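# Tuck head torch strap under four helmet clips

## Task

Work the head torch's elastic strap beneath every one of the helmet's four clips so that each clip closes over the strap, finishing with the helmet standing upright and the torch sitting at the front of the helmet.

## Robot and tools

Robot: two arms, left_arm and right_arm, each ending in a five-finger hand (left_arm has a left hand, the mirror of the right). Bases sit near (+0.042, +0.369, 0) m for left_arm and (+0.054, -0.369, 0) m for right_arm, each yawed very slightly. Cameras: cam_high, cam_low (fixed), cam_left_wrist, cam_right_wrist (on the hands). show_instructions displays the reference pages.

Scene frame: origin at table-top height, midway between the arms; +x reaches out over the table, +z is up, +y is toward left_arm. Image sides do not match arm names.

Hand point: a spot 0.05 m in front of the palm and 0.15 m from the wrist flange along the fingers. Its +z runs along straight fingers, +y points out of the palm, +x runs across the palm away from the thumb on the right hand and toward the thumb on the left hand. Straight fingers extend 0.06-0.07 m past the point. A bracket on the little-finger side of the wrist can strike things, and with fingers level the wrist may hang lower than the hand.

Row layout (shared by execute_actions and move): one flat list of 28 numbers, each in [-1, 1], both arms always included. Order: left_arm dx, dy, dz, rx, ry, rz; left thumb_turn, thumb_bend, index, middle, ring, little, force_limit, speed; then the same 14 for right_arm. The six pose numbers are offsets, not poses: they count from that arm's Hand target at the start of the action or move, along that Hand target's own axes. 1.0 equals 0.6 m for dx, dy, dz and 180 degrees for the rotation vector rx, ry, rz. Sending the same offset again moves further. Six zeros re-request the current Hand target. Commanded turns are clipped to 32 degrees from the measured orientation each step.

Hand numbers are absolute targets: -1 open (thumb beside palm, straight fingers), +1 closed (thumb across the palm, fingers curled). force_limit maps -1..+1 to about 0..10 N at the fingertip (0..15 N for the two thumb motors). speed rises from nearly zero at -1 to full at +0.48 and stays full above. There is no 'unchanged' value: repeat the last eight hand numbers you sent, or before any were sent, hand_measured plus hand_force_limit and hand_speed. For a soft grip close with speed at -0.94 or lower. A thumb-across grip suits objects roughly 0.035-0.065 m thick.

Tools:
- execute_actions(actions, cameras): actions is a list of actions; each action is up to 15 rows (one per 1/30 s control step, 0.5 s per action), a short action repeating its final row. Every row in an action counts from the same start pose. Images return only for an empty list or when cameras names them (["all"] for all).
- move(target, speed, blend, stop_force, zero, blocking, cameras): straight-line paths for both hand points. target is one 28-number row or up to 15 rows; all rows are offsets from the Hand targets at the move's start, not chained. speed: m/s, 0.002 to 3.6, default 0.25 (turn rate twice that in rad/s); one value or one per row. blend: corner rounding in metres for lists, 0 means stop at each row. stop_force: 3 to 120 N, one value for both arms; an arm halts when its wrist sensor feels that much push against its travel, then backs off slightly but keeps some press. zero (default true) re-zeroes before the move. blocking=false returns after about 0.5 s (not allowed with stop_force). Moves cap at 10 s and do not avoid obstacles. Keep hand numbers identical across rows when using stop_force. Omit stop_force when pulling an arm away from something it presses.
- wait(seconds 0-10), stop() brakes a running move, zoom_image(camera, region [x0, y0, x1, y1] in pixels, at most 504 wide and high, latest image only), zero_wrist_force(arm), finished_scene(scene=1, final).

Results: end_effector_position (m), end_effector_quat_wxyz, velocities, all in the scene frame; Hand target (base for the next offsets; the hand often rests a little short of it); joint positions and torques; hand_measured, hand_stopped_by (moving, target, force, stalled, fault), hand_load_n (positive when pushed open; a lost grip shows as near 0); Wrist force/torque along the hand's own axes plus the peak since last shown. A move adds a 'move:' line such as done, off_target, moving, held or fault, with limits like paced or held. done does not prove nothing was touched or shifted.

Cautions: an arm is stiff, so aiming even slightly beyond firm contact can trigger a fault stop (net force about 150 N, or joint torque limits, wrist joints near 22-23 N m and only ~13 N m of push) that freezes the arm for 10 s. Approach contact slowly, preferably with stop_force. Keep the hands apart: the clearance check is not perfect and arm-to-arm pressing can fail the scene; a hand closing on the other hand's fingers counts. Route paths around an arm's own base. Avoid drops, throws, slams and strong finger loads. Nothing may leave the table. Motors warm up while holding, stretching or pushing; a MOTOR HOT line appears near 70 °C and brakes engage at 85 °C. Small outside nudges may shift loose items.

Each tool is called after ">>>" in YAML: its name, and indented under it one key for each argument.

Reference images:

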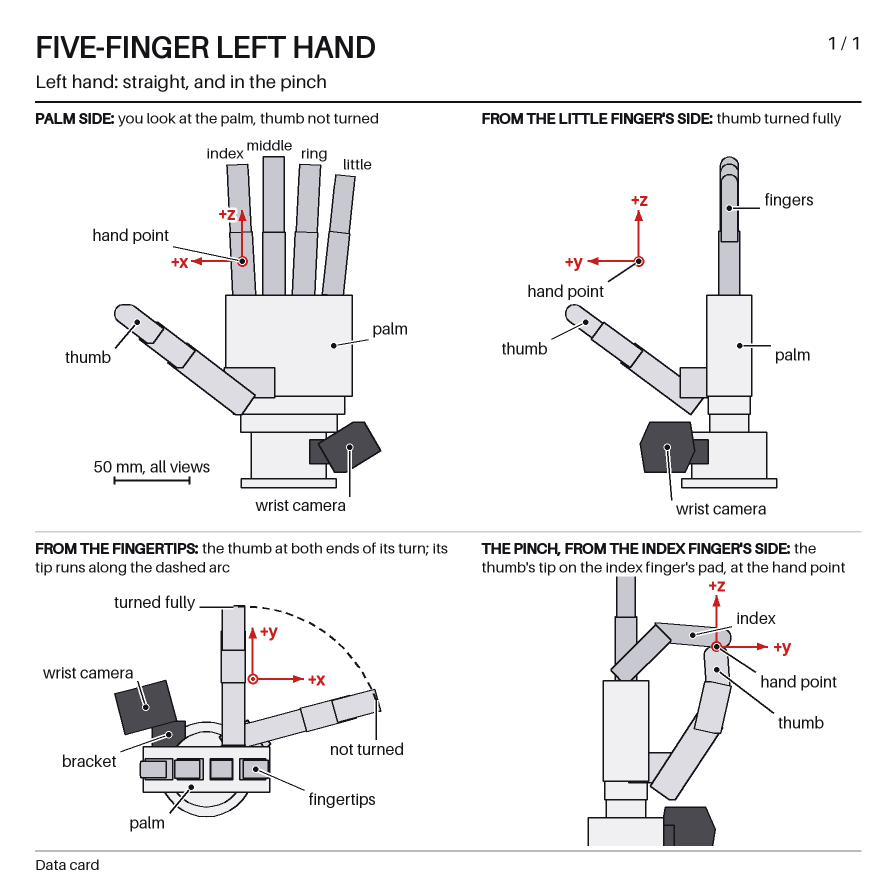

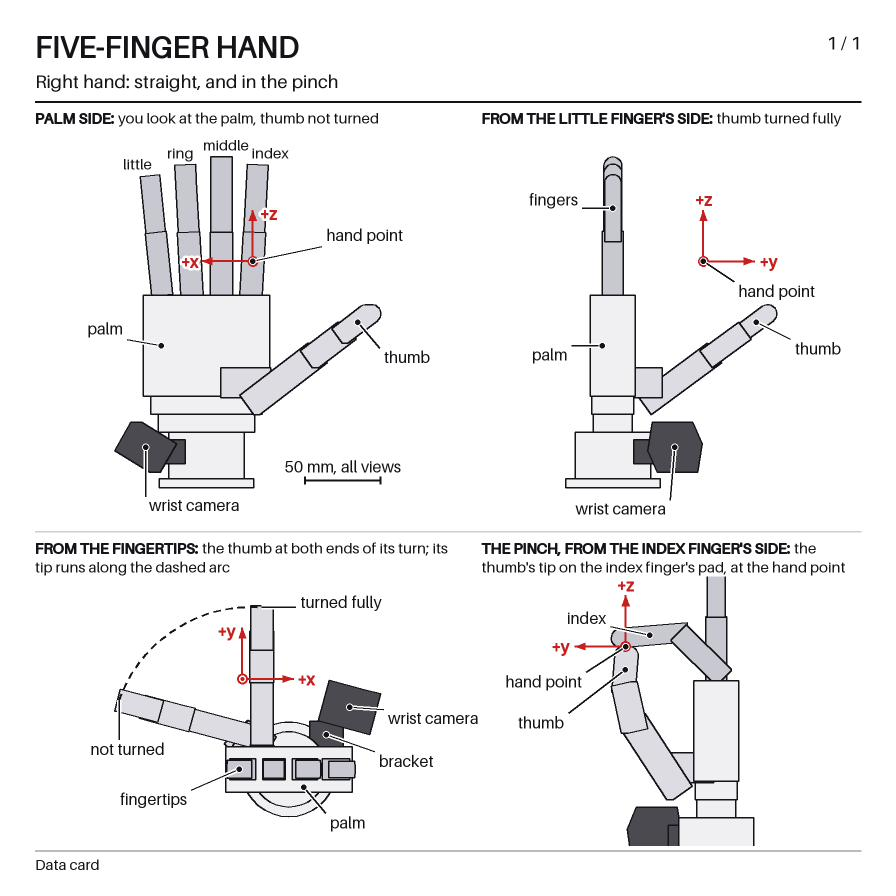

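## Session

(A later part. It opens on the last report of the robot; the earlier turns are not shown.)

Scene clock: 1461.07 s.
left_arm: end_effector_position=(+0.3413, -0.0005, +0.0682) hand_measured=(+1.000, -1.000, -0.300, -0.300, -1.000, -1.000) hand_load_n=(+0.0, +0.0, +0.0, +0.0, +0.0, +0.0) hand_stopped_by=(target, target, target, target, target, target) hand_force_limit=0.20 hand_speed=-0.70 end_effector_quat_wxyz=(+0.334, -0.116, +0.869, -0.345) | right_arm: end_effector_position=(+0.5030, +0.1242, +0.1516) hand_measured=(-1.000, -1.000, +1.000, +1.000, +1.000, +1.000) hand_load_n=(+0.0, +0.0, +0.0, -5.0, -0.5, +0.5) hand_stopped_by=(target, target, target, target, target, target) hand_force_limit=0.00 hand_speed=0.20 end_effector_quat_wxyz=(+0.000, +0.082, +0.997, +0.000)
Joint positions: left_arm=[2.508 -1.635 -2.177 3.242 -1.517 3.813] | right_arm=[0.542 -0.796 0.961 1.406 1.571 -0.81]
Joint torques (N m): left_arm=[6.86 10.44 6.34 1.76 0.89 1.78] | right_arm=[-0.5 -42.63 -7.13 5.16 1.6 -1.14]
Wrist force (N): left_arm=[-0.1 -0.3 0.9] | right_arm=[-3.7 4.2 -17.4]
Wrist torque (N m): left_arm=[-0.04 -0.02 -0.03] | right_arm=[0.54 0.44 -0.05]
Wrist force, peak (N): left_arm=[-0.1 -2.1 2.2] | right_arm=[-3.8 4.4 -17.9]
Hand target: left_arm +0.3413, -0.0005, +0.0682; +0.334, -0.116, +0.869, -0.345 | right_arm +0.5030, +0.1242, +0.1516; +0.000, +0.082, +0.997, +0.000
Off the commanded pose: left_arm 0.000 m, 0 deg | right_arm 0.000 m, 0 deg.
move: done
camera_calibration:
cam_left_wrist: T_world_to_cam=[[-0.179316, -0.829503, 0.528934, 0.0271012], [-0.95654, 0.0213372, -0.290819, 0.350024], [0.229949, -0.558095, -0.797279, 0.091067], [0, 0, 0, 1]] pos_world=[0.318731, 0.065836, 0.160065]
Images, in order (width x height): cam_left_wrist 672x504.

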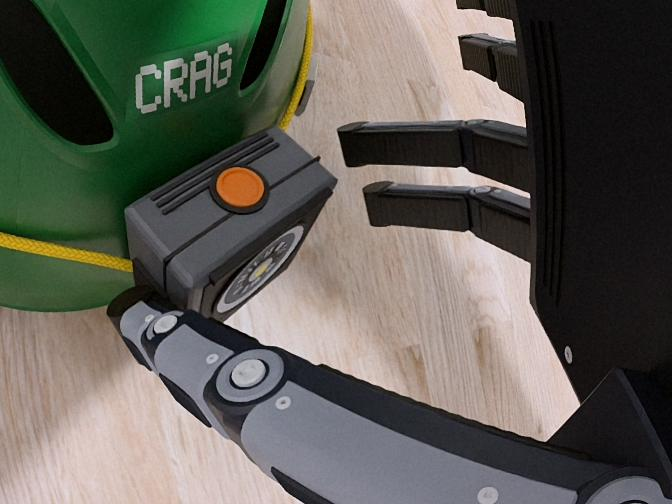

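>>> move:
  target:
    - [0,0.0073,-0.0092,0,0,0,1,-1,-0.3,-0.3,-1,-1,0.2,-0.7,0,0,0,0,0,0,-1,-1,1,1,1,1,0,0.2]
    - [0.0108,0.029,0.0127,0,-0.1038,0.1304,1,-1,-0.3,-0.3,-1,-1,0.2,-0.7,0,0,0,0,0,0,-1,-1,1,1,1,1,0,0.2]
  speed: 0.1
  cameras: ["cam_left_wrist"]

>>> zoom_image:
  camera: "cam_left_wrist"
  region: [0, 60, 400, 360]

Scene clock: 1479.70 s.
left_arm: end_effector_position=(+0.3418, +0.0056, +0.0489) hand_measured=(+1.000, -1.000, -0.300, -0.300, -1.000, -1.000) hand_load_n=(+0.0, +0.0, +0.0, +0.0, +0.0, +0.0) hand_stopped_by=(target, target, target, target, target, target) hand_force_limit=0.20 hand_speed=-0.70 end_effector_quat_wxyz=(+0.533, +0.008, +0.809, -0.247) | right_arm: end_effector_position=(+0.5030, +0.1242, +0.1516) hand_measured=(-1.000, -1.000, +1.000, +1.000, +1.000, +1.000) hand_load_n=(+0.0, +0.0, +0.0, -5.0, +0.0, +0.0) hand_stopped_by=(target, target, target, target, target, target) hand_force_limit=0.00 hand_speed=0.20 end_effector_quat_wxyz=(+0.000, +0.082, +0.997, +0.000)
Joint positions: left_arm=[2.237 -1.76 -2.29 3.705 -1.979 4.147] | right_arm=[0.542 -0.796 0.961 1.406 1.571 -0.81]
Joint torques (N m): left_arm=[6.73 31.34 22.37 -0.48 -0.11 0.24] | right_arm=[-0.15 -42.1 -7.29 5.19 1.63 -1.17]
Wrist force (N): left_arm=[-0.5 0.1 1.7] | right_arm=[-3.7 4.1 -17.7]
Wrist torque (N m): left_arm=[-0.12 0.00 -0.14] | right_arm=[0.53 0.46 -0.06]
Wrist force, peak (N): left_arm=[-0.5 0.2 1.9] | right_arm=[-3.8 4.4 -18.0]
Hand target: left_arm +0.3419, +0.0055, +0.0491; +0.533, +0.008, +0.809, -0.247 | right_arm +0.5030, +0.1242, +0.1516; +0.000, +0.082, +0.997, +0.000
Off the commanded pose: left_arm 0.000 m, 0 deg | right_arm 0.000 m, 0 deg.
move: done
camera_calibration:
cam_left_wrist: T_world_to_cam=[[-0.34175, -0.923718, 0.173063, 0.115871], [-0.735915, 0.148504, -0.660588, 0.286876], [0.584497, -0.353116, -0.730529, -0.046676], [0, 0, 0, 1]] pos_world=[0.277998, 0.0479479, 0.135356]
Images, in order (width x height): cam_left_wrist 672x504.

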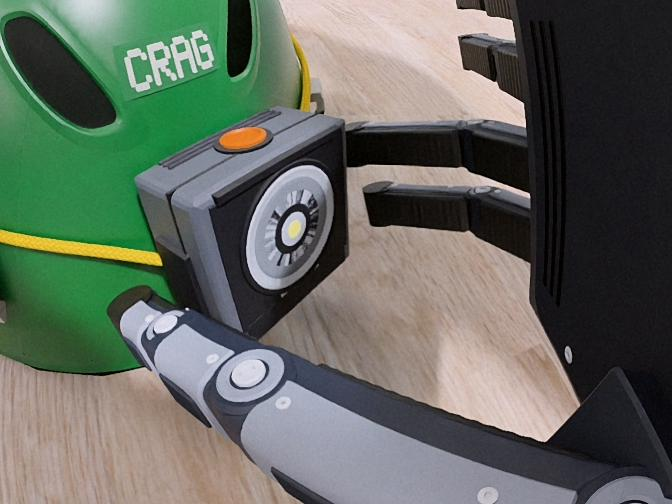

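Scaled by 1.260 from the camera's 672x504 image, which has a finer 960x720 frame.

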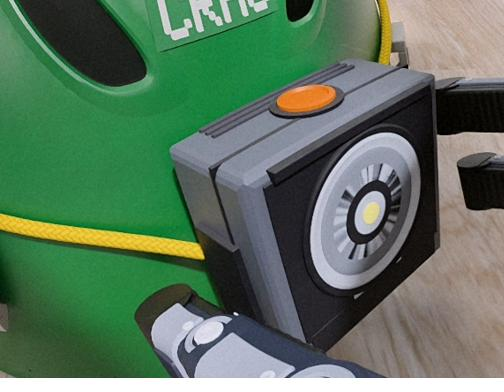

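>>> move:
  target:
    - [-0.0072,-0.0033,-0.0027,0,0,0,1,-1,-0.3,-0.3,-1,-1,0.2,-0.7,0,0,0,0,0,0,-1,-1,1,1,1,1,0,0.2]
    - [-0.0072,-0.0106,0.0064,0,0,0,1,-1,-0.3,-0.3,-1,-1,0.2,-0.7,0,0,0,0,0,0,-1,-1,1,1,1,1,0,0.2]
  speed: 0.04
  cameras: []

>>> move:
  target: [0,0,0,0,0,0,1,-1,0.6,0.6,-1,-1,0.3,-0.8,0,0,0,0,0,0,-1,-1,1,1,1,1,0,0.2]
  cameras: ["cam_left_wrist"]

>>> zoom_image:
  camera: "cam_left_wrist"
  region: [0, 60, 400, 360]

Scene clock: 1497.97 s.
left_arm: end_effector_position=(+0.3453, -0.0006, +0.0541) hand_measured=(+1.000, -1.000, -0.300, -0.300, -1.000, -1.000) hand_load_n=(+0.0, +0.0, +0.0, +0.0, +0.0, +0.0) hand_stopped_by=(target, target, target, target, target, target) hand_force_limit=0.20 hand_speed=-0.70 end_effector_quat_wxyz=(+0.533, +0.008, +0.809, -0.247) | right_arm: end_effector_position=(+0.5030, +0.1242, +0.1516) hand_measured=(-1.000, -1.000, +1.000, +1.000, +1.000, +1.000) hand_load_n=(+0.0, +0.0, +0.0, -5.0, -0.5, +0.0) hand_stopped_by=(target, target, target, target, target, target) hand_force_limit=0.00 hand_speed=0.20 end_effector_quat_wxyz=(+0.000, +0.082, +0.997, +0.000)
Joint positions: left_arm=[2.233 -1.762 -2.266 3.683 -1.983 4.146] | right_arm=[0.542 -0.796 0.961 1.406 1.571 -0.81]
Joint torques (N m): left_arm=[5.38 32.88 -1.4 2.54 1.11 -0.07] | right_arm=[-0.28 -41.44 -7.05 5.2 1.61 -1.27]
Wrist force (N): left_arm=[-0.4 0.1 1.7] | right_arm=[-3.7 4.1 -17.8]
Wrist torque (N m): left_arm=[-0.12 -0.02 -0.12] | right_arm=[0.54 0.45 -0.06]
Wrist force, peak (N): left_arm=[-0.5 0.0 2.1] | right_arm=[-3.6 4.3 -18.1]
Hand target: left_arm +0.3454, -0.0005, +0.0541; +0.533, +0.008, +0.809, -0.247 | right_arm +0.5030, +0.1242, +0.1516; +0.000, +0.082, +0.997, +0.000
Off the commanded pose: left_arm 0.000 m, 0 deg | right_arm 0.000 m, 0 deg.
move: done
No camera images: "cameras" was empty.

Scene clock: 1499.07 s.
left_arm: end_effector_position=(+0.3454, -0.0005, +0.0541) hand_measured=(+1.000, -1.000, +0.158, +0.120, -1.000, -1.000) hand_load_n=(-2.0, +2.5, +8.0, +8.5, +0.0, +0.0) hand_stopped_by=(target, target, force, force, target, target) hand_force_limit=0.30 hand_speed=-0.80 end_effector_quat_wxyz=(+0.533, +0.008, +0.809, -0.247) | right_arm: end_effector_position=(+0.5030, +0.1242, +0.1516) hand_measured=(-1.000, -1.000, +1.000, +1.000, +1.000, +1.000) hand_load_n=(+0.0, +0.0, +0.0, -5.0, +0.0, +0.0) hand_stopped_by=(target, target, target, target, target, target) hand_force_limit=0.00 hand_speed=0.20 end_effector_quat_wxyz=(+0.000, +0.082, +0.997, +0.000)
Joint positions: left_arm=[2.233 -1.762 -2.266 3.684 -1.983 4.146] | right_arm=[0.542 -0.796 0.961 1.406 1.571 -0.81]
Joint torques (N m): left_arm=[8.41 31.1 -0.66 1.64 1.01 1.9] | right_arm=[0.02 -41.13 -7.12 5.16 1.65 -1.15]
Wrist force (N): left_arm=[-0.9 0.1 2.8] | right_arm=[-3.9 4.0 -17.5]
Wrist torque (N m): left_arm=[-0.12 0.01 -0.12] | right_arm=[0.52 0.47 -0.07]
Wrist force, peak (N): left_arm=[-1.1 0.1 3.0] | right_arm=[-3.8 4.4 -18.0]
Hand target: left_arm +0.3454, -0.0005, +0.0541; +0.533, +0.008, +0.809, -0.247 | right_arm +0.5030, +0.1242, +0.1516; +0.000, +0.082, +0.997, +0.000
Off the commanded pose: left_arm 0.000 m, 0 deg | right_arm 0.000 m, 0 deg.
move: done
camera_calibration:
cam_left_wrist: T_world_to_cam=[[-0.341727, -0.923713, 0.173136, 0.110515], [-0.735683, 0.148291, -0.660893, 0.29378], [0.584802, -0.353218, -0.730235, -0.0472], [0, 0, 0, 1]] pos_world=[0.281498, 0.0418478, 0.140556]
Images, in order (width x height): cam_left_wrist 672x504.

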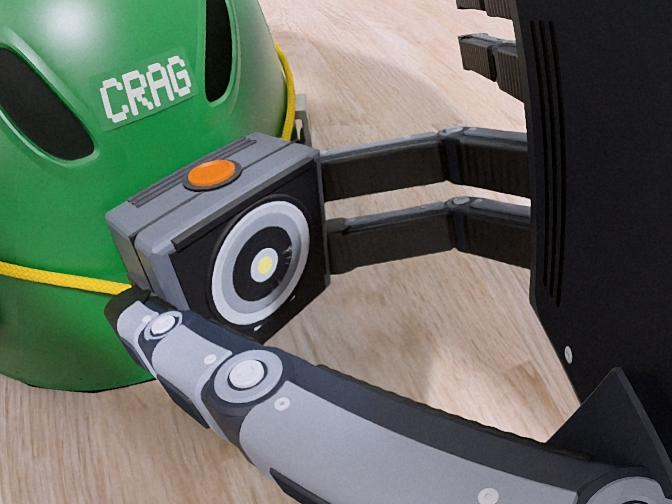

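Scaled by 1.260 from the camera's 672x504 image, which has a finer 960x720 frame.

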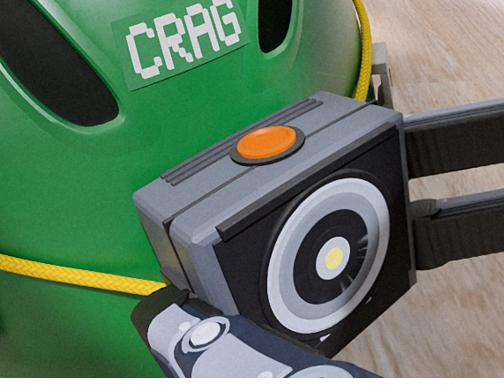

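>>> move:
  target:
    - [-0.009,-0.0191,-0.0152,0,0,0,1,-1,0.7,0.7,-1,-1,0.6,-0.8,0,0,0,0,0,0,-1,-1,1,1,1,1,0,0.2]
    - [0.0035,-0.0723,0.017,0,0,0,1,-1,0.7,0.7,-1,-1,0.6,-0.8,0,0,0,0,0,0,-1,-1,1,1,1,1,0,0.2]
    - [-0.009,-0.1001,0.0865,0,0,0,1,-1,0.7,0.7,-1,-1,0.6,-0.8,0,0,0,0,0,0,-1,-1,1,1,1,1,0,0.2]
  speed: 0.06
  blend: [0.004,0.004,0]
  cameras: ["cam_left_wrist"]

>>> move:
  target: [0.0534,0.0241,0.0192,0,0,0,1,-1,0.7,0.7,-1,-1,0.6,-0.8,0,0,0,0,0,0,-1,-1,1,1,1,1,0,0.2]
  speed: 0.04
  stop_force: 8
  cameras: ["cam_left_wrist"]

>>> zoom_image:
  camera: "cam_left_wrist"
  region: [0, 0, 400, 360]

Scene clock: 1511.07 s.
left_arm: end_effector_position=(+0.3757, -0.0731, +0.0662) hand_measured=(+1.000, -1.000, +0.158, +0.120, -1.000, -1.000) hand_load_n=(-3.5, +2.5, +6.5, +8.0, +0.0, +0.5) hand_stopped_by=(target, target, force, force, target, target) hand_force_limit=0.60 hand_speed=-0.80 end_effector_quat_wxyz=(+0.533, +0.008, +0.809, -0.247) end_effector_velocity=(-0.001, +0.001, +0.000) end_effector_angular_velocity=(-0.001, +0.000, +0.001) | right_arm: end_effector_position=(+0.5030, +0.1242, +0.1516) hand_measured=(-1.000, -1.000, +1.000, +1.000, +1.000, +1.000) hand_load_n=(+0.0, +0.0, +0.0, -4.0, -0.5, +0.0) hand_stopped_by=(target, target, target, target, target, target) hand_force_limit=0.00 hand_speed=0.20 end_effector_quat_wxyz=(+0.000, +0.082, +0.997, +0.000)
Joint positions: left_arm=[2.172 -1.898 -2.03 3.572 -2.04 4.123] | right_arm=[0.542 -0.796 0.961 1.406 1.571 -0.81]
Joint velocities: left_arm=[-0.001 0.002 -0.005 0.002 -0.002 -0.001] | right_arm=[within noise]
Joint torques (N m): left_arm=[-11.98 41.51 2.29 3.82 -0.77 -1.14] | right_arm=[0.14 -40.87 -6.64 1.22 1.65 -1.13]
Wrist force (N): left_arm=[-2.5 4.4 -0.9] | right_arm=[-0.4 -1.9 -17.3]
Wrist torque (N m): left_arm=[-0.23 -0.04 -0.11] | right_arm=[0.43 0.41 -0.10]
Wrist force, peak (N): left_arm=[-2.7 4.6 -1.2] | right_arm=[-3.7 4.4 -17.9]
Hand target: left_arm +0.3757, -0.0731, +0.0662; +0.533, +0.008, +0.809, -0.247 | right_arm +0.5030, +0.1242, +0.1516; +0.000, +0.082, +0.997, +0.000
Off the commanded pose: left_arm 0.000 m, 0 deg | right_arm 0.000 m, 0 deg.
move: done
camera_calibration:
cam_left_wrist: T_world_to_cam=[[-0.341706, -0.923761, 0.172924, 0.0518814], [-0.735781, 0.148482, -0.660742, 0.33484], [0.584691, -0.353013, -0.730423, -0.081754], [0, 0, 0, 1]] pos_world=[0.311898, -0.030652, 0.152556]
Images, in order (width x height): cam_left_wrist 672x504.

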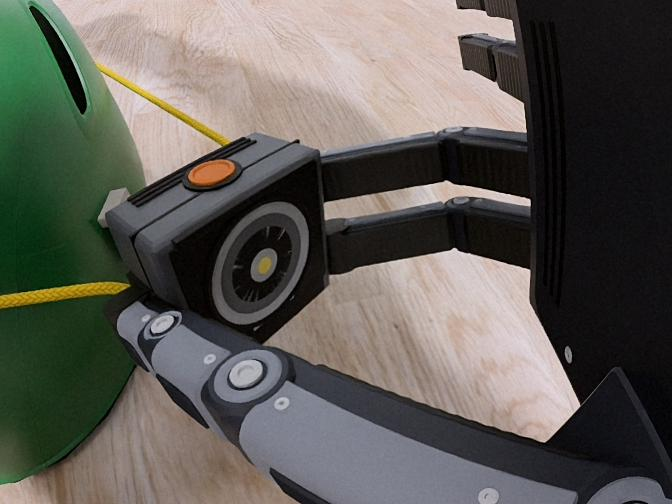

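Scene clock: 1513.20 s.
left_arm: end_effector_position=(+0.3757, -0.0731, +0.0292) hand_measured=(+1.000, -1.000, +0.158, +0.120, -1.000, -1.000) hand_load_n=(-5.5, +2.5, +5.5, +8.5, +0.0, -0.5) hand_stopped_by=(target, target, force, force, target, target) hand_force_limit=0.60 hand_speed=-0.80 end_effector_quat_wxyz=(+0.533, +0.008, +0.809, -0.247) | right_arm: end_effector_position=(+0.5030, +0.1242, +0.1516) hand_measured=(-1.000, -1.000, +1.000, +1.000, +1.000, +1.000) hand_load_n=(+0.0, +0.0, +0.0, -4.0, +0.0, +0.0) hand_stopped_by=(target, target, target, target, target, target) hand_force_limit=0.00 hand_speed=0.20 end_effector_quat_wxyz=(+0.000, +0.082, +0.997, +0.000)
Joint positions: left_arm=[2.172 -1.97 -2.056 3.672 -2.041 4.122] | right_arm=[0.542 -0.796 0.961 1.406 1.571 -0.81]
Joint torques (N m): left_arm=[1.77 41.37 27.37 -1.67 2.71 1.74] | right_arm=[0.18 -40.7 -6.5 -0.93 1.61 -1.18]
Wrist force (N): left_arm=[-4.2 3.9 -1.7] | right_arm=[-0.4 -1.7 -17.5]
Wrist torque (N m): left_arm=[-0.30 -0.05 -0.01] | right_arm=[0.47 0.41 -0.10]
Wrist force, peak (N): left_arm=[-4.4 3.9 -1.8] | right_arm=[-0.3 -1.9 -17.7]
Hand target: left_arm +0.3757, -0.0731, +0.0292; +0.533, +0.008, +0.809, -0.247 | right_arm +0.5030, +0.1242, +0.1516; +0.000, +0.082, +0.997, +0.000
Off the commanded pose: left_arm 0.000 m, 0 deg | right_arm 0.000 m, 0 deg.
move: done
camera_calibration:
cam_left_wrist: T_world_to_cam=[[-0.341714, -0.923716, 0.173148, 0.0581311], [-0.735689, 0.148275, -0.66089, 0.310316], [0.584802, -0.353218, -0.730235, -0.108819], [0, 0, 0, 1]] pos_world=[0.311798, -0.0307522, 0.115556]
Images, in order (width x height): cam_left_wrist 672x504.

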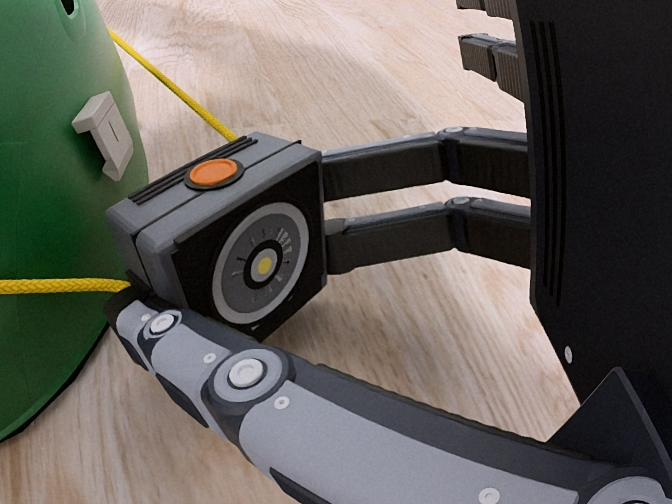

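Scaled by 1.260 from the camera's 672x504 image, which has a finer 960x720 frame.

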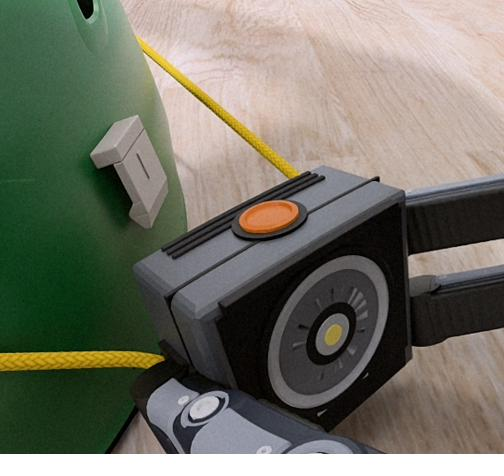

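>>> move:
  target: [0.0067,0.0252,-0.0502,0,0,0,1,-1,0.7,0.7,-1,-1,0.6,-0.8,0,0,0,0,0,0,-1,-1,1,1,1,1,0,0.2]
  speed: 0.04
  stop_force: 8
  cameras: ["cam_left_wrist"]

>>> zoom_image:
  camera: "cam_left_wrist"
  region: [100, 0, 340, 180]

Scene clock: 1519.37 s.
left_arm: end_effector_position=(+0.3523, -0.0486, +0.0292) hand_measured=(+1.000, -1.000, +0.158, +0.120, -1.000, -1.000) hand_load_n=(-3.5, +2.0, +6.5, +9.0, +0.0, +0.0) hand_stopped_by=(target, target, force, force, target, target) hand_force_limit=0.60 hand_speed=-0.80 end_effector_quat_wxyz=(+0.533, +0.008, +0.809, -0.247) | right_arm: end_effector_position=(+0.5030, +0.1242, +0.1516) hand_measured=(-1.000, -1.000, +1.000, +1.000, +1.000, +1.000) hand_load_n=(+0.0, +0.0, +0.0, -4.0, +0.0, +0.0) hand_stopped_by=(target, target, target, target, target, target) hand_force_limit=0.00 hand_speed=0.20 end_effector_quat_wxyz=(+0.000, +0.082, +0.997, +0.000)
Joint positions: left_arm=[2.159 -1.917 -2.144 3.704 -2.052 4.117] | right_arm=[0.542 -0.796 0.961 1.406 1.571 -0.81]
Joint torques (N m): left_arm=[7.24 18.57 25.25 -2.24 2.32 1.82] | right_arm=[0.09 -39.53 -6.87 -0.93 1.49 -1.32]
Wrist force (N): left_arm=[-3.4 2.5 2.4] | right_arm=[-0.4 -2.0 -17.4]
Wrist torque (N m): left_arm=[-0.19 0.00 -0.01] | right_arm=[0.41 0.40 -0.10]
Wrist force, peak (N): left_arm=[-4.4 3.9 -1.8] | right_arm=[-0.6 -1.7 -17.8]
Hand target: left_arm +0.3523, -0.0486, +0.0292; +0.533, +0.008, +0.809, -0.247 | right_arm +0.5030, +0.1242, +0.1516; +0.000, +0.082, +0.997, +0.000
Off the commanded pose: left_arm 0.000 m, 0 deg | right_arm 0.000 m, 0 deg.
move: done
camera_calibration:
cam_left_wrist: T_world_to_cam=[[-0.341714, -0.923716, 0.173148, 0.0728584], [-0.735689, 0.148275, -0.66089, 0.289453], [0.584802, -0.353218, -0.730235, -0.0864455], [0, 0, 0, 1]] pos_world=[0.288398, -0.00615222, 0.115556]
Images, in order (width x height): cam_left_wrist 672x504.

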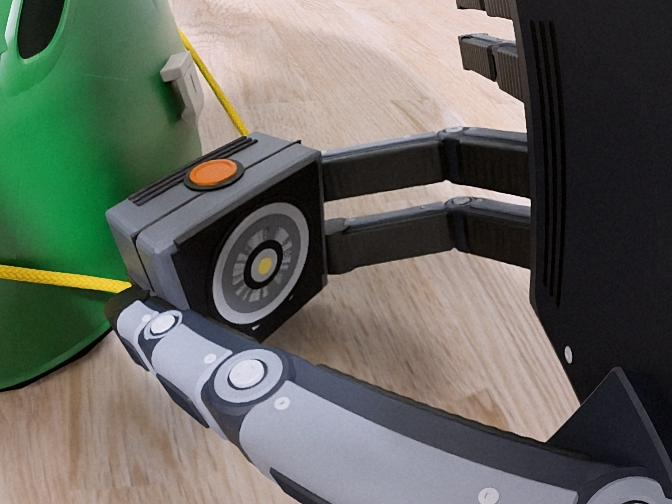

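Scaled by 2.100 from the camera's 672x504 image, which has a finer 960x720 frame.

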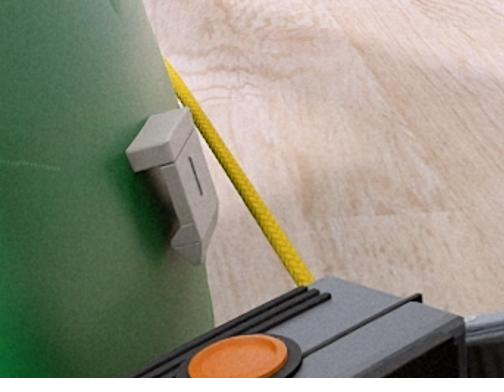

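>>> move:
  target: [-0.0033,0.0304,-0.029,0,0,0,1,-1,0.7,0.7,-1,-1,0.6,-0.8,0,0,0,0,0,0,-1,-1,1,1,1,1,0,0.2]
  speed: 0.04
  stop_force: 8
  cameras: ["cam_left_wrist"]

>>> zoom_image:
  camera: "cam_left_wrist"
  region: [160, 0, 360, 150]

Scene clock: 1529.40 s.
left_arm: end_effector_position=(+0.3432, -0.0249, +0.0291) hand_measured=(+1.000, -1.000, +0.158, +0.120, -1.000, -1.000) hand_load_n=(-3.0, +2.0, +7.0, +9.5, +0.0, +0.0) hand_stopped_by=(target, target, force, force, target, target) hand_force_limit=0.60 hand_speed=-0.80 end_effector_quat_wxyz=(+0.533, +0.008, +0.809, -0.247) | right_arm: end_effector_position=(+0.5030, +0.1242, +0.1516) hand_measured=(-1.000, -1.000, +1.000, +1.000, +1.000, +1.000) hand_load_n=(+0.0, +0.0, +0.0, -4.0, +0.0, +0.0) hand_stopped_by=(target, target, target, target, target, target) hand_force_limit=0.00 hand_speed=0.20 end_effector_quat_wxyz=(+0.000, +0.082, +0.997, +0.000)
Joint positions: left_arm=[2.179 -1.87 -2.218 3.734 -2.034 4.125] | right_arm=[0.542 -0.796 0.961 1.406 1.571 -0.81]
Joint torques (N m): left_arm=[-10.97 15.71 24.87 -2.44 -1.39 -1.34] | right_arm=[0.34 -38.92 -6.74 -0.99 1.44 -1.38]
Wrist force (N): left_arm=[-2.7 1.0 4.1] | right_arm=[-0.3 -1.8 -17.3]
Wrist torque (N m): left_arm=[-0.15 0.00 -0.01] | right_arm=[0.44 0.39 -0.09]
Wrist force, peak (N): left_arm=[-2.7 1.1 4.4] | right_arm=[-0.5 -1.7 -17.8]
Hand target: left_arm +0.3432, -0.0249, +0.0291; +0.533, +0.008, +0.809, -0.247 | right_arm +0.5030, +0.1242, +0.1516; +0.000, +0.082, +0.997, +0.000
Off the commanded pose: left_arm 0.000 m, 0 deg | right_arm 0.000 m, 0 deg.
move: done
camera_calibration:
cam_left_wrist: T_world_to_cam=[[-0.341714, -0.923716, 0.173148, 0.0915827], [-0.735689, 0.148275, -0.66089, 0.279333], [0.584802, -0.353218, -0.730235, -0.0728464], [0, 0, 0, 1]] pos_world=[0.279398, 0.0174478, 0.115556]
Images, in order (width x height): cam_left_wrist 672x504.

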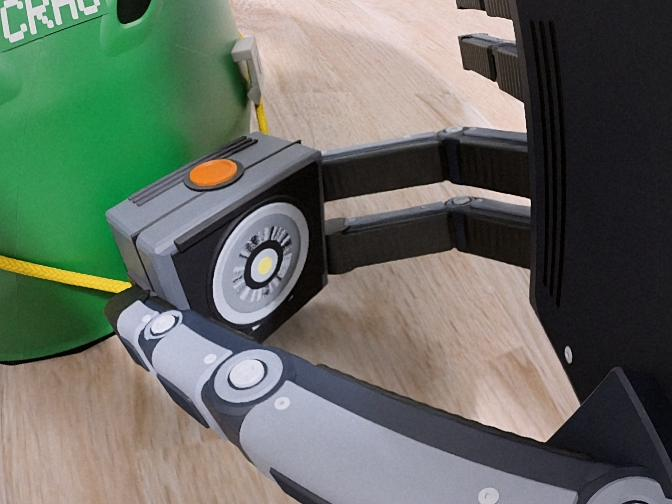

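Scaled by 2.520 from the camera's 672x504 image, which has a finer 960x720 frame.

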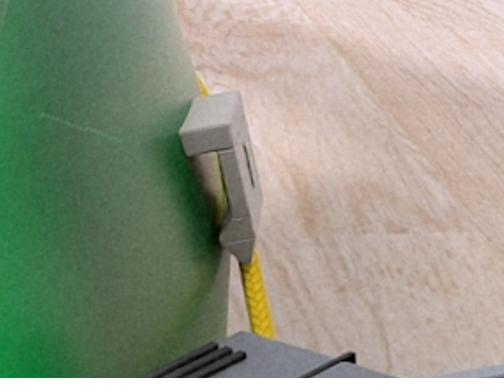

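>>> zoom_image:
  camera: "cam_left_wrist"
  region: [225, 20, 285, 80]

>>> zoom_image:
  camera: "cam_left_wrist"
  region: [235, 80, 295, 140]

Scaled by 8.400 from the camera's 672x504 image, which has a finer 960x720 frame.

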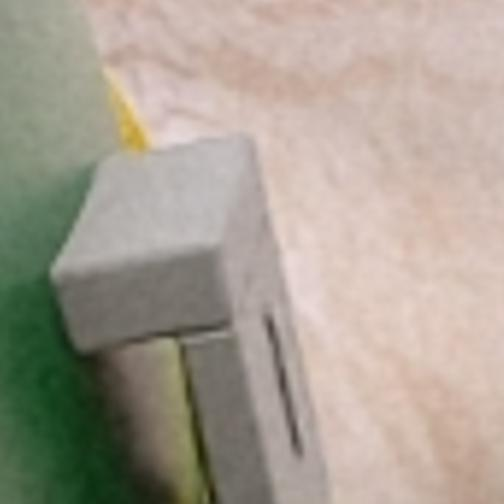

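Scaled by 8.400 from the camera's 672x504 image, which has a finer 960x720 frame.

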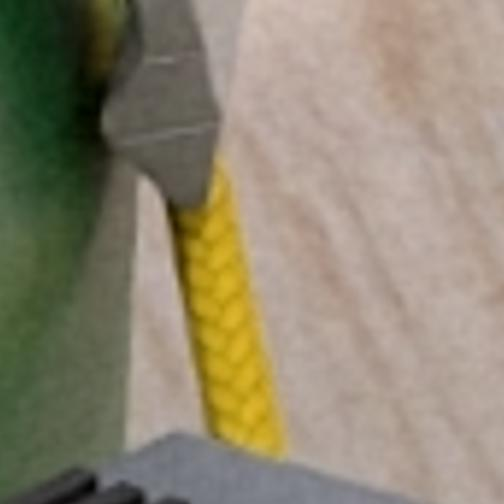

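>>> move:
  target: [-0.0017,0.023,-0.0243,0,0,0,1,-1,0.7,0.7,-1,-1,0.6,-0.8,0,0,0,0,0,0,-1,-1,1,1,1,1,0,0.2]
  speed: 0.04
  stop_force: 8
  cameras: ["cam_left_wrist"]

>>> zoom_image:
  camera: "cam_left_wrist"
  region: [200, 30, 360, 150]

Scene clock: 1539.43 s.
left_arm: end_effector_position=(+0.3350, -0.0066, +0.0291) hand_measured=(+1.000, -1.000, +0.158, +0.120, -1.000, -1.000) hand_load_n=(-3.5, +2.0, +7.0, +10.0, +0.0, +0.0) hand_stopped_by=(target, target, force, force, target, target) hand_force_limit=0.60 hand_speed=-0.80 end_effector_quat_wxyz=(+0.533, +0.008, +0.809, -0.247) | right_arm: end_effector_position=(+0.5030, +0.1242, +0.1516) hand_measured=(-1.000, -1.000, +1.000, +1.000, +1.000, +1.000) hand_load_n=(+0.0, +0.0, +0.0, -4.0, +0.0, +0.0) hand_stopped_by=(target, target, target, target, target, target) hand_force_limit=0.00 hand_speed=0.20 end_effector_quat_wxyz=(+0.000, +0.082, +0.997, +0.000)
Joint positions: left_arm=[2.193 -1.832 -2.275 3.756 -2.021 4.131] | right_arm=[0.542 -0.796 0.961 1.406 1.571 -0.81]
Joint torques (N m): left_arm=[-11.01 12.29 22.89 -2.29 -1.52 -1.3] | right_arm=[0.24 -38.68 -6.15 -0.96 1.38 -1.32]
Wrist force (N): left_arm=[-2.7 0.0 4.5] | right_arm=[-0.4 -1.8 -17.4]
Wrist torque (N m): left_arm=[-0.07 0.05 -0.08] | right_arm=[0.45 0.41 -0.10]
Wrist force, peak (N): left_arm=[-2.7 0.1 5.0] | right_arm=[-0.5 -1.9 -17.7]
Hand target: left_arm +0.3350, -0.0066, +0.0291; +0.533, +0.008, +0.809, -0.247 | right_arm +0.5030, +0.1242, +0.1516; +0.000, +0.082, +0.997, +0.000
Off the commanded pose: left_arm 0.000 m, 0 deg | right_arm 0.000 m, 0 deg.
move: done
camera_calibration:
cam_left_wrist: T_world_to_cam=[[-0.341714, -0.923716, 0.173148, 0.10565], [-0.735689, 0.148275, -0.66089, 0.270513], [0.584802, -0.353218, -0.730235, -0.0615286], [0, 0, 0, 1]] pos_world=[0.271098, 0.0357478, 0.115556]
Images, in order (width x height): cam_left_wrist 672x504.

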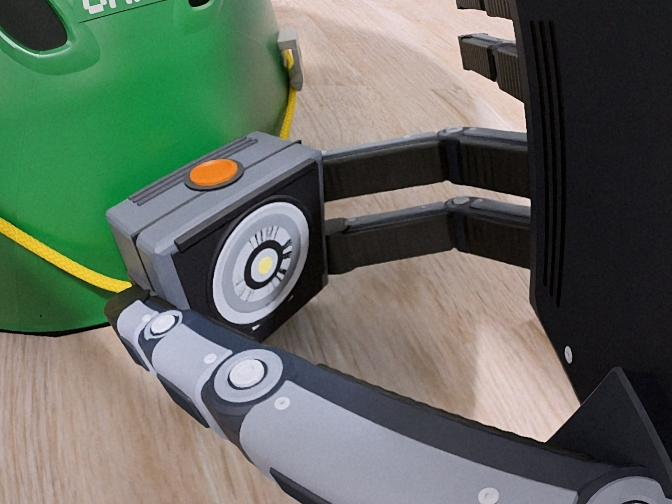

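Scaled by 3.150 from the camera's 672x504 image, which has a finer 960x720 frame.

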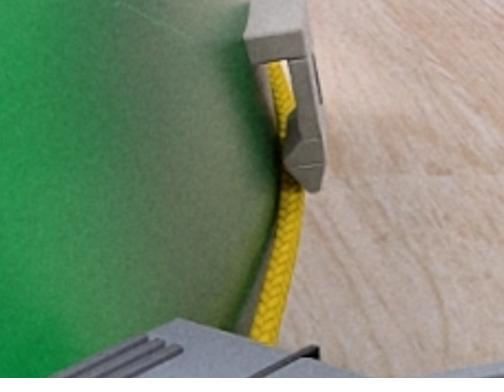

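>>> move:
  target: [-0.0483,-0.0127,-0.0102,0,0,0,1,-1,0.7,0.7,-1,-1,0.6,-0.8,0,0,0,0,0,0,-1,-1,1,1,1,1,0,0.2]
  speed: 0.04
  stop_force: 15
  cameras: ["cam_left_wrist"]

>>> zoom_image:
  camera: "cam_left_wrist"
  region: [200, 60, 360, 180]

Scene clock: 1547.07 s.
left_arm: end_effector_position=(+0.3401, -0.0036, +0.0591) hand_measured=(+1.000, -1.000, +0.158, +0.120, -1.000, -1.000) hand_load_n=(-3.0, +2.0, +6.5, +10.0, +0.0, +0.0) hand_stopped_by=(target, target, force, force, target, target) hand_force_limit=0.60 hand_speed=-0.80 end_effector_quat_wxyz=(+0.533, +0.008, +0.809, -0.247) | right_arm: end_effector_position=(+0.5030, +0.1242, +0.1516) hand_measured=(-1.000, -1.000, +1.000, +1.000, +1.000, +1.000) hand_load_n=(+0.0, +0.0, +0.0, -4.0, +0.5, +0.0) hand_stopped_by=(target, target, target, target, target, target) hand_force_limit=0.00 hand_speed=0.20 end_effector_quat_wxyz=(+0.000, +0.082, +0.997, +0.000)
Joint positions: left_arm=[2.213 -1.755 -2.257 3.663 -2.002 4.138] | right_arm=[0.542 -0.796 0.961 1.406 1.571 -0.81]
Joint torques (N m): left_arm=[-10.53 13.37 -1.47 -1.05 -1.96 -1.37] | right_arm=[0.53 -37.77 -6.58 -0.97 1.32 -1.48]
Wrist force (N): left_arm=[0.1 1.1 5.2] | right_arm=[-0.8 -1.8 -17.6]
Wrist torque (N m): left_arm=[-0.04 0.10 -0.15] | right_arm=[0.45 0.47 -0.12]
Wrist force, peak (N): left_arm=[-2.7 -0.1 5.0] | right_arm=[-0.6 -1.9 -17.8]
Hand target: left_arm +0.3401, -0.0036, +0.0591; +0.533, +0.008, +0.809, -0.247 | right_arm +0.5030, +0.1242, +0.1516; +0.000, +0.082, +0.997, +0.000
Off the commanded pose: left_arm 0.000 m, 0 deg | right_arm 0.000 m, 0 deg.
move: done
camera_calibration:
cam_left_wrist: T_world_to_cam=[[-0.341727, -0.923713, 0.173136, 0.105067], [-0.735683, 0.148291, -0.660893, 0.29363], [0.584802, -0.353218, -0.730235, -0.041509], [0, 0, 0, 1]] pos_world=[0.276198, 0.0388478, 0.145556]
Images, in order (width x height): cam_left_wrist 672x504.

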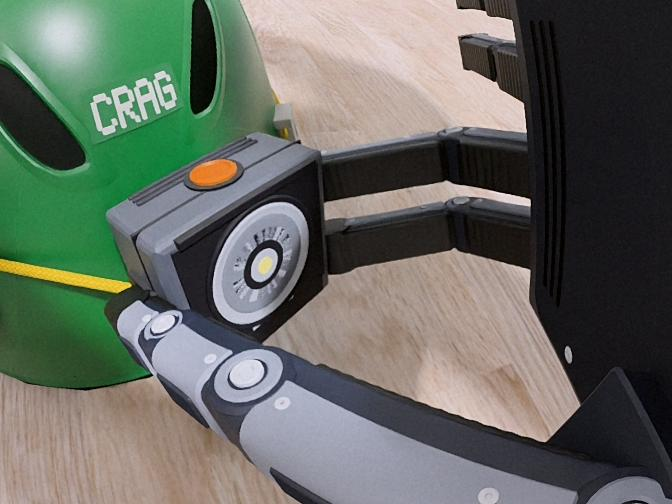

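Scaled by 3.150 from the camera's 672x504 image, which has a finer 960x720 frame.

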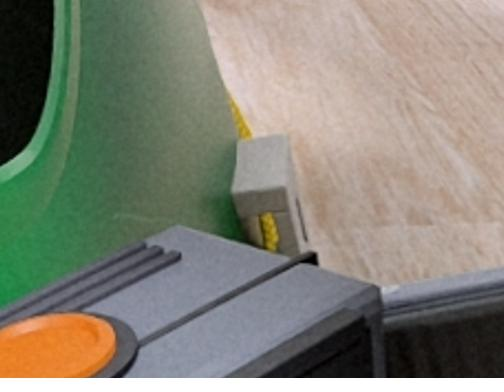

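>>> move:
  target: [-0.0289,-0.013,-0.0104,0,0,0,1,-1,0.7,0.7,-1,-1,0.6,-0.8,0,0,0,0,0,0,-1,-1,1,1,1,1,0,0.2]
  speed: 0.04
  stop_force: 15
  cameras: ["cam_left_wrist"]

>>> zoom_image:
  camera: "cam_left_wrist"
  region: [200, 60, 360, 180]

Scene clock: 1552.97 s.
left_arm: end_effector_position=(+0.3401, -0.0035, +0.0792) hand_measured=(+1.000, -1.000, +0.158, +0.120, -1.000, -1.000) hand_load_n=(-2.5, +2.0, +7.0, +9.5, +0.0, +0.0) hand_stopped_by=(target, target, force, force, target, target) hand_force_limit=0.60 hand_speed=-0.80 end_effector_quat_wxyz=(+0.533, +0.008, +0.809, -0.247) | right_arm: end_effector_position=(+0.5030, +0.1242, +0.1516) hand_measured=(-1.000, -1.000, +1.000, +1.000, +1.000, +1.000) hand_load_n=(+0.0, +0.0, +0.0, -4.5, +0.0, +0.0) hand_stopped_by=(target, target, target, target, target, target) hand_force_limit=0.00 hand_speed=0.20 end_effector_quat_wxyz=(+0.000, +0.082, +0.997, +0.000)
Joint positions: left_arm=[2.213 -1.71 -2.237 3.599 -2.002 4.138] | right_arm=[0.542 -0.796 0.961 1.406 1.571 -0.81]
Joint torques (N m): left_arm=[-5.28 13.45 -0.27 -1.83 -0.41 0.93] | right_arm=[0.41 -38.1 -6.12 -1 1.25 -1.35]
Wrist force (N): left_arm=[1.1 1.7 5.9] | right_arm=[3.0 -0.9 -17.5]
Wrist torque (N m): left_arm=[-0.04 0.12 -0.18] | right_arm=[0.45 0.40 0.04]
Wrist force, peak (N): left_arm=[1.5 1.8 6.5] | right_arm=[-0.7 -1.8 -17.9]
Hand target: left_arm +0.3401, -0.0035, +0.0791; +0.533, +0.008, +0.809, -0.247 | right_arm +0.5030, +0.1242, +0.1516; +0.000, +0.082, +0.997, +0.000
Off the commanded pose: left_arm 0.000 m, 0 deg | right_arm 0.000 m, 0 deg.
move: done
camera_calibration:
cam_left_wrist: T_world_to_cam=[[-0.341737, -0.923707, 0.173149, 0.101605], [-0.735645, 0.148267, -0.660941, 0.306846], [0.584844, -0.353244, -0.730189, -0.0269227], [0, 0, 0, 1]] pos_world=[0.276198, 0.0388478, 0.165556]
Images, in order (width x height): cam_left_wrist 672x504.

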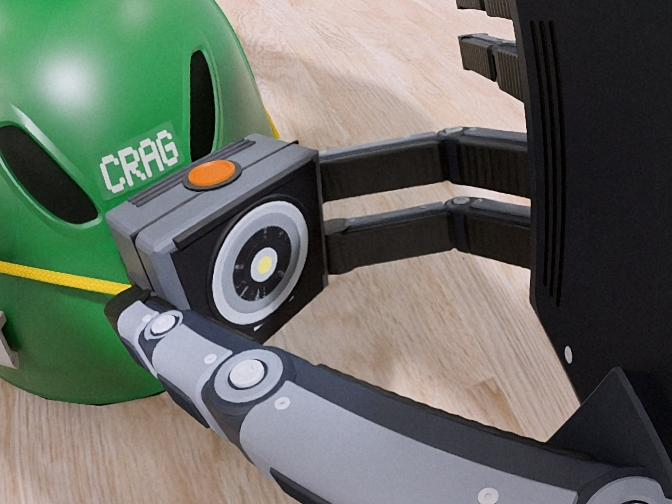

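Scaled by 3.150 from the camera's 672x504 image, which has a finer 960x720 frame.

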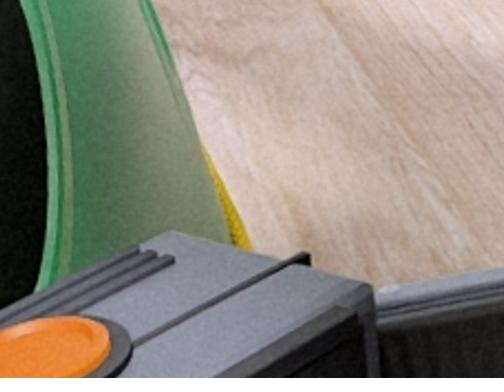

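>>> move:
  target:
    - [0.0288,0.0207,-0.058,0,0,0,1,-1,0.7,0.7,-1,-1,0.6,-0.8,0,0,0,0,0,0,-1,-1,1,1,1,1,0,0.2]
    - [0.0192,0.0837,-0.0997,0,0,0,1,-1,0.7,0.7,-1,-1,0.6,-0.8,0,0,0,0,0,0,-1,-1,1,1,1,1,0,0.2]
  speed: 0.06
  blend: [0.005,0]
  cameras: ["cam_left_wrist","cam_high"]

>>> zoom_image:
  camera: "cam_left_wrist"
  region: [0, 60, 400, 400]

Scene clock: 1564.57 s.
left_arm: end_effector_position=(+0.2976, +0.0621, +0.0680) hand_measured=(+1.000, -1.000, +0.158, +0.120, -1.000, -1.000) hand_load_n=(-2.5, +2.5, +5.5, +7.5, +0.0, +0.0) hand_stopped_by=(target, target, force, force, target, target) hand_force_limit=0.60 hand_speed=-0.80 end_effector_quat_wxyz=(+0.533, +0.008, +0.809, -0.247) | right_arm: end_effector_position=(+0.5030, +0.1242, +0.1516) hand_measured=(-1.000, -1.000, +1.000, +1.000, +1.000, +1.000) hand_load_n=(+0.0, +0.0, +0.0, +0.0, -2.0, -3.0) hand_stopped_by=(target, target, target, target, target, target) hand_force_limit=0.00 hand_speed=0.20 end_effector_quat_wxyz=(+0.000, +0.082, +0.997, +0.000)
Joint positions: left_arm=[2.248 -1.553 -2.451 3.661 -1.969 4.151] | right_arm=[0.542 -0.796 0.961 1.406 1.571 -0.81]
Joint torques (N m): left_arm=[-7.8 1.99 26.1 -2.46 -2.6 -1.44] | right_arm=[0.41 -37.37 -19.93 4.27 1.32 -1.28]
Wrist force (N): left_arm=[-0.5 -3.4 -1.3] | right_arm=[-0.8 3.5 -13.8]
Wrist torque (N m): left_arm=[-0.01 -0.05 -0.02] | right_arm=[0.42 0.69 0.13]
Wrist force, peak (N): left_arm=[0.4 2.4 6.9] | right_arm=[3.1 -0.9 -17.6]
Hand target: left_arm +0.2976, +0.0621, +0.0681; +0.533, +0.008, +0.809, -0.247 | right_arm +0.5030, +0.1242, +0.1516; +0.000, +0.082, +0.997, +0.000
Off the commanded pose: left_arm 0.000 m, 0 deg | right_arm 0.000 m, 0 deg.
move: done
camera_calibration:
cam_left_wrist: T_world_to_cam=[[-0.341673, -0.923746, 0.173068, 0.149692], [-0.735692, 0.148297, -0.660882, 0.258503], [0.584822, -0.353131, -0.730261, 0.0130407], [0, 0, 0, 1]] pos_world=[0.233698, 0.104548, 0.154456]
Images, in order (width x height): cam_high 896x504, cam_left_wrist 672x504.

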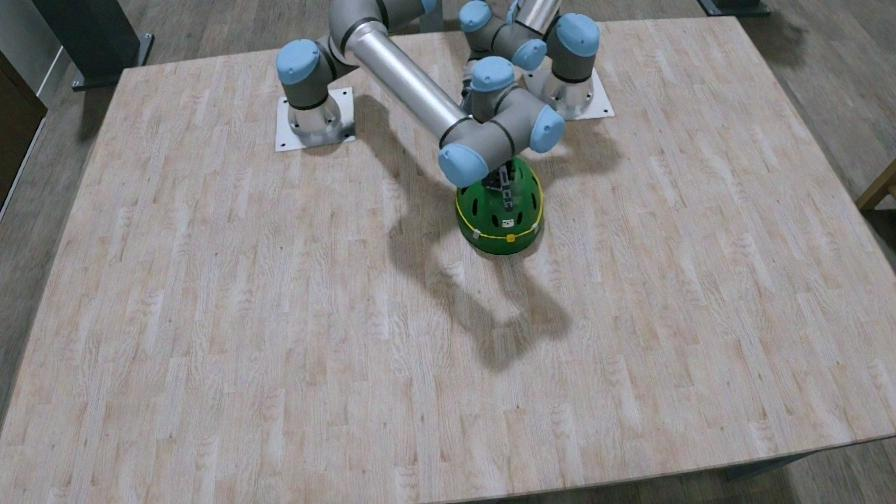

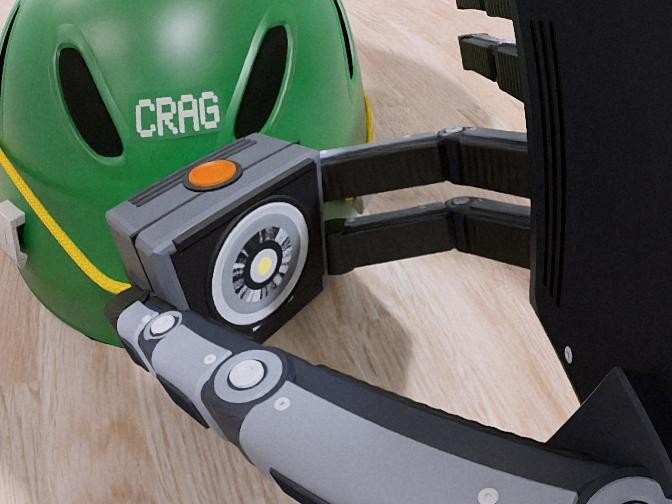

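Scaled by 1.260 from the camera's 672x504 image, which has a finer 960x720 frame.

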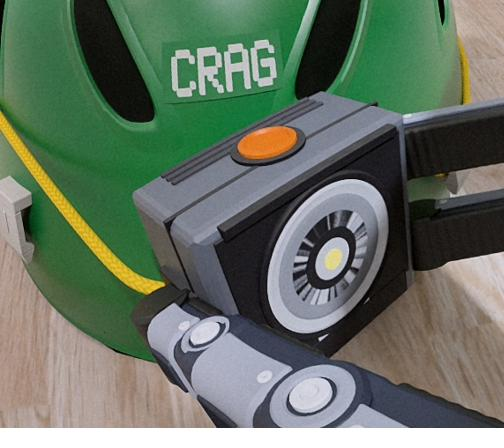

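>>> zoom_image:
  camera: "cam_high"
  region: [440, 150, 560, 270]

>>> zoom_image:
  camera: "cam_left_wrist"
  region: [320, 120, 400, 240]

Scaled by 4.200.

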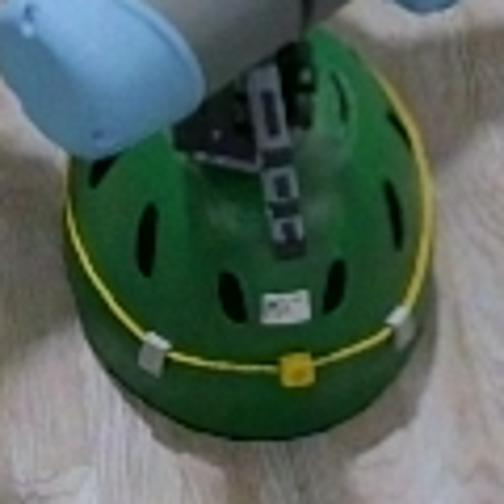

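Scaled by 4.200 from the camera's 672x504 image, which has a finer 960x720 frame.

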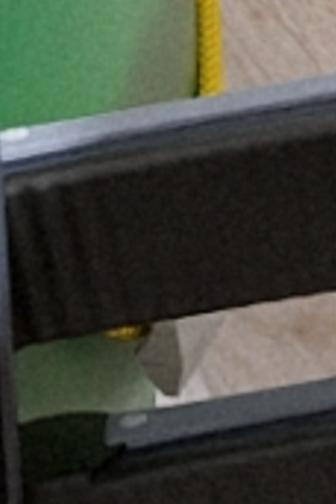

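>>> move:
  target: [0.0347,-0.0598,0.0853,0,0,0,1,-1,0.7,0.7,-1,-1,0.6,-0.8,0,0,0,0,0,0,-1,-1,1,1,1,1,0,0.2]
  speed: 0.06
  cameras: ["cam_left_wrist","cam_high"]

>>> zoom_image:
  camera: "cam_high"
  region: [440, 150, 560, 270]

Scene clock: 1645.63 s.
left_arm: end_effector_position=(+0.3227, +0.0043, +0.0483) hand_measured=(+1.000, -1.000, +0.158, +0.120, -1.000, -1.000) hand_load_n=(-3.5, +2.5, +5.5, +9.5, +0.0, +0.0) hand_stopped_by=(target, target, force, force, target, target) hand_force_limit=0.60 hand_speed=-0.80 end_effector_quat_wxyz=(+0.533, +0.008, +0.809, -0.247) | right_arm: end_effector_position=(+0.5029, +0.1242, +0.1516) hand_measured=(-1.000, -1.000, +1.000, +1.000, +1.000, +1.000) hand_load_n=(+0.0, +0.0, +0.0, +0.0, -4.0, -1.0) hand_stopped_by=(target, target, target, target, target, target) hand_force_limit=0.00 hand_speed=0.20 end_effector_quat_wxyz=(+0.000, +0.082, +0.997, +0.000)
Joint positions: left_arm=[2.182 -1.757 -2.298 3.703 -2.031 4.126] | right_arm=[0.542 -0.796 0.961 1.406 1.571 -0.81]
Joint torques (N m): left_arm=[10.25 30.4 -0.1 -0.42 1.25 1.04] | right_arm=[0.77 -36.95 -20.71 1.67 1.27 -1.43]
Wrist force (N): left_arm=[-1.8 -1.6 -1.7] | right_arm=[-5.2 -0.1 -17.1]
Wrist torque (N m): left_arm=[-0.30 0.01 0.02] | right_arm=[0.48 0.79 -0.21]
Wrist force, peak (N): left_arm=[-3.5 -2.9 -6.9] | right_arm=[-5.1 -0.2 -17.1]
Hand target: left_arm +0.3227, +0.0045, +0.0482; +0.533, +0.008, +0.809, -0.247 | right_arm +0.5030, +0.1242, +0.1516; +0.000, +0.082, +0.997, +0.000
Off the commanded pose: left_arm 0.000 m, 0 deg | right_arm 0.000 m, 0 deg.
move: done
camera_calibration:
cam_left_wrist: T_world_to_cam=[[-0.34173, -0.923644, 0.173501, 0.108254], [-0.735576, 0.147968, -0.661085, 0.272467], [0.584934, -0.353536, -0.729976, -0.0365574], [0, 0, 0, 1]] pos_world=[0.258798, 0.0467475, 0.134656]
Images, in order (width x height): cam_high 896x504, cam_left_wrist 672x504.

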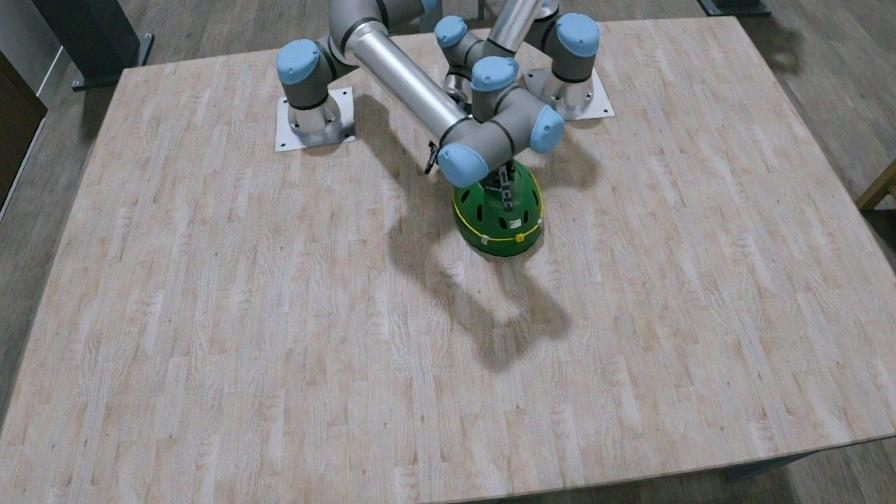

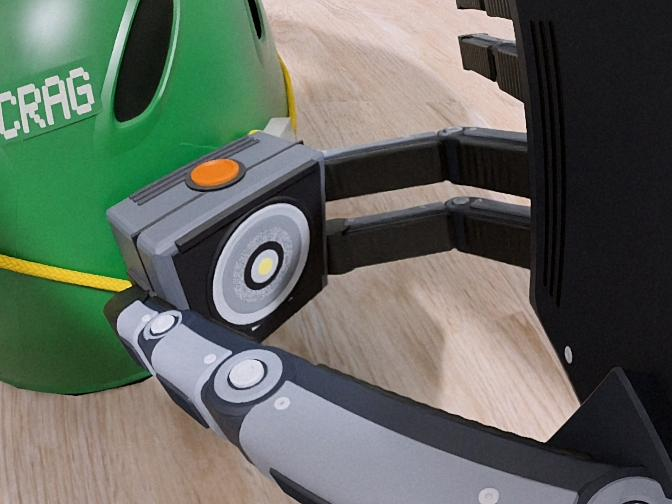

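Scaled by 4.200.

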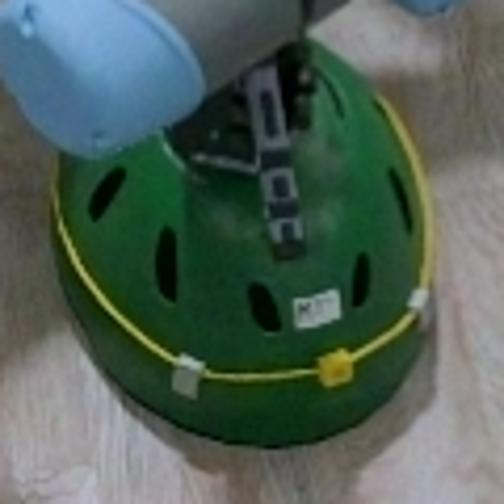

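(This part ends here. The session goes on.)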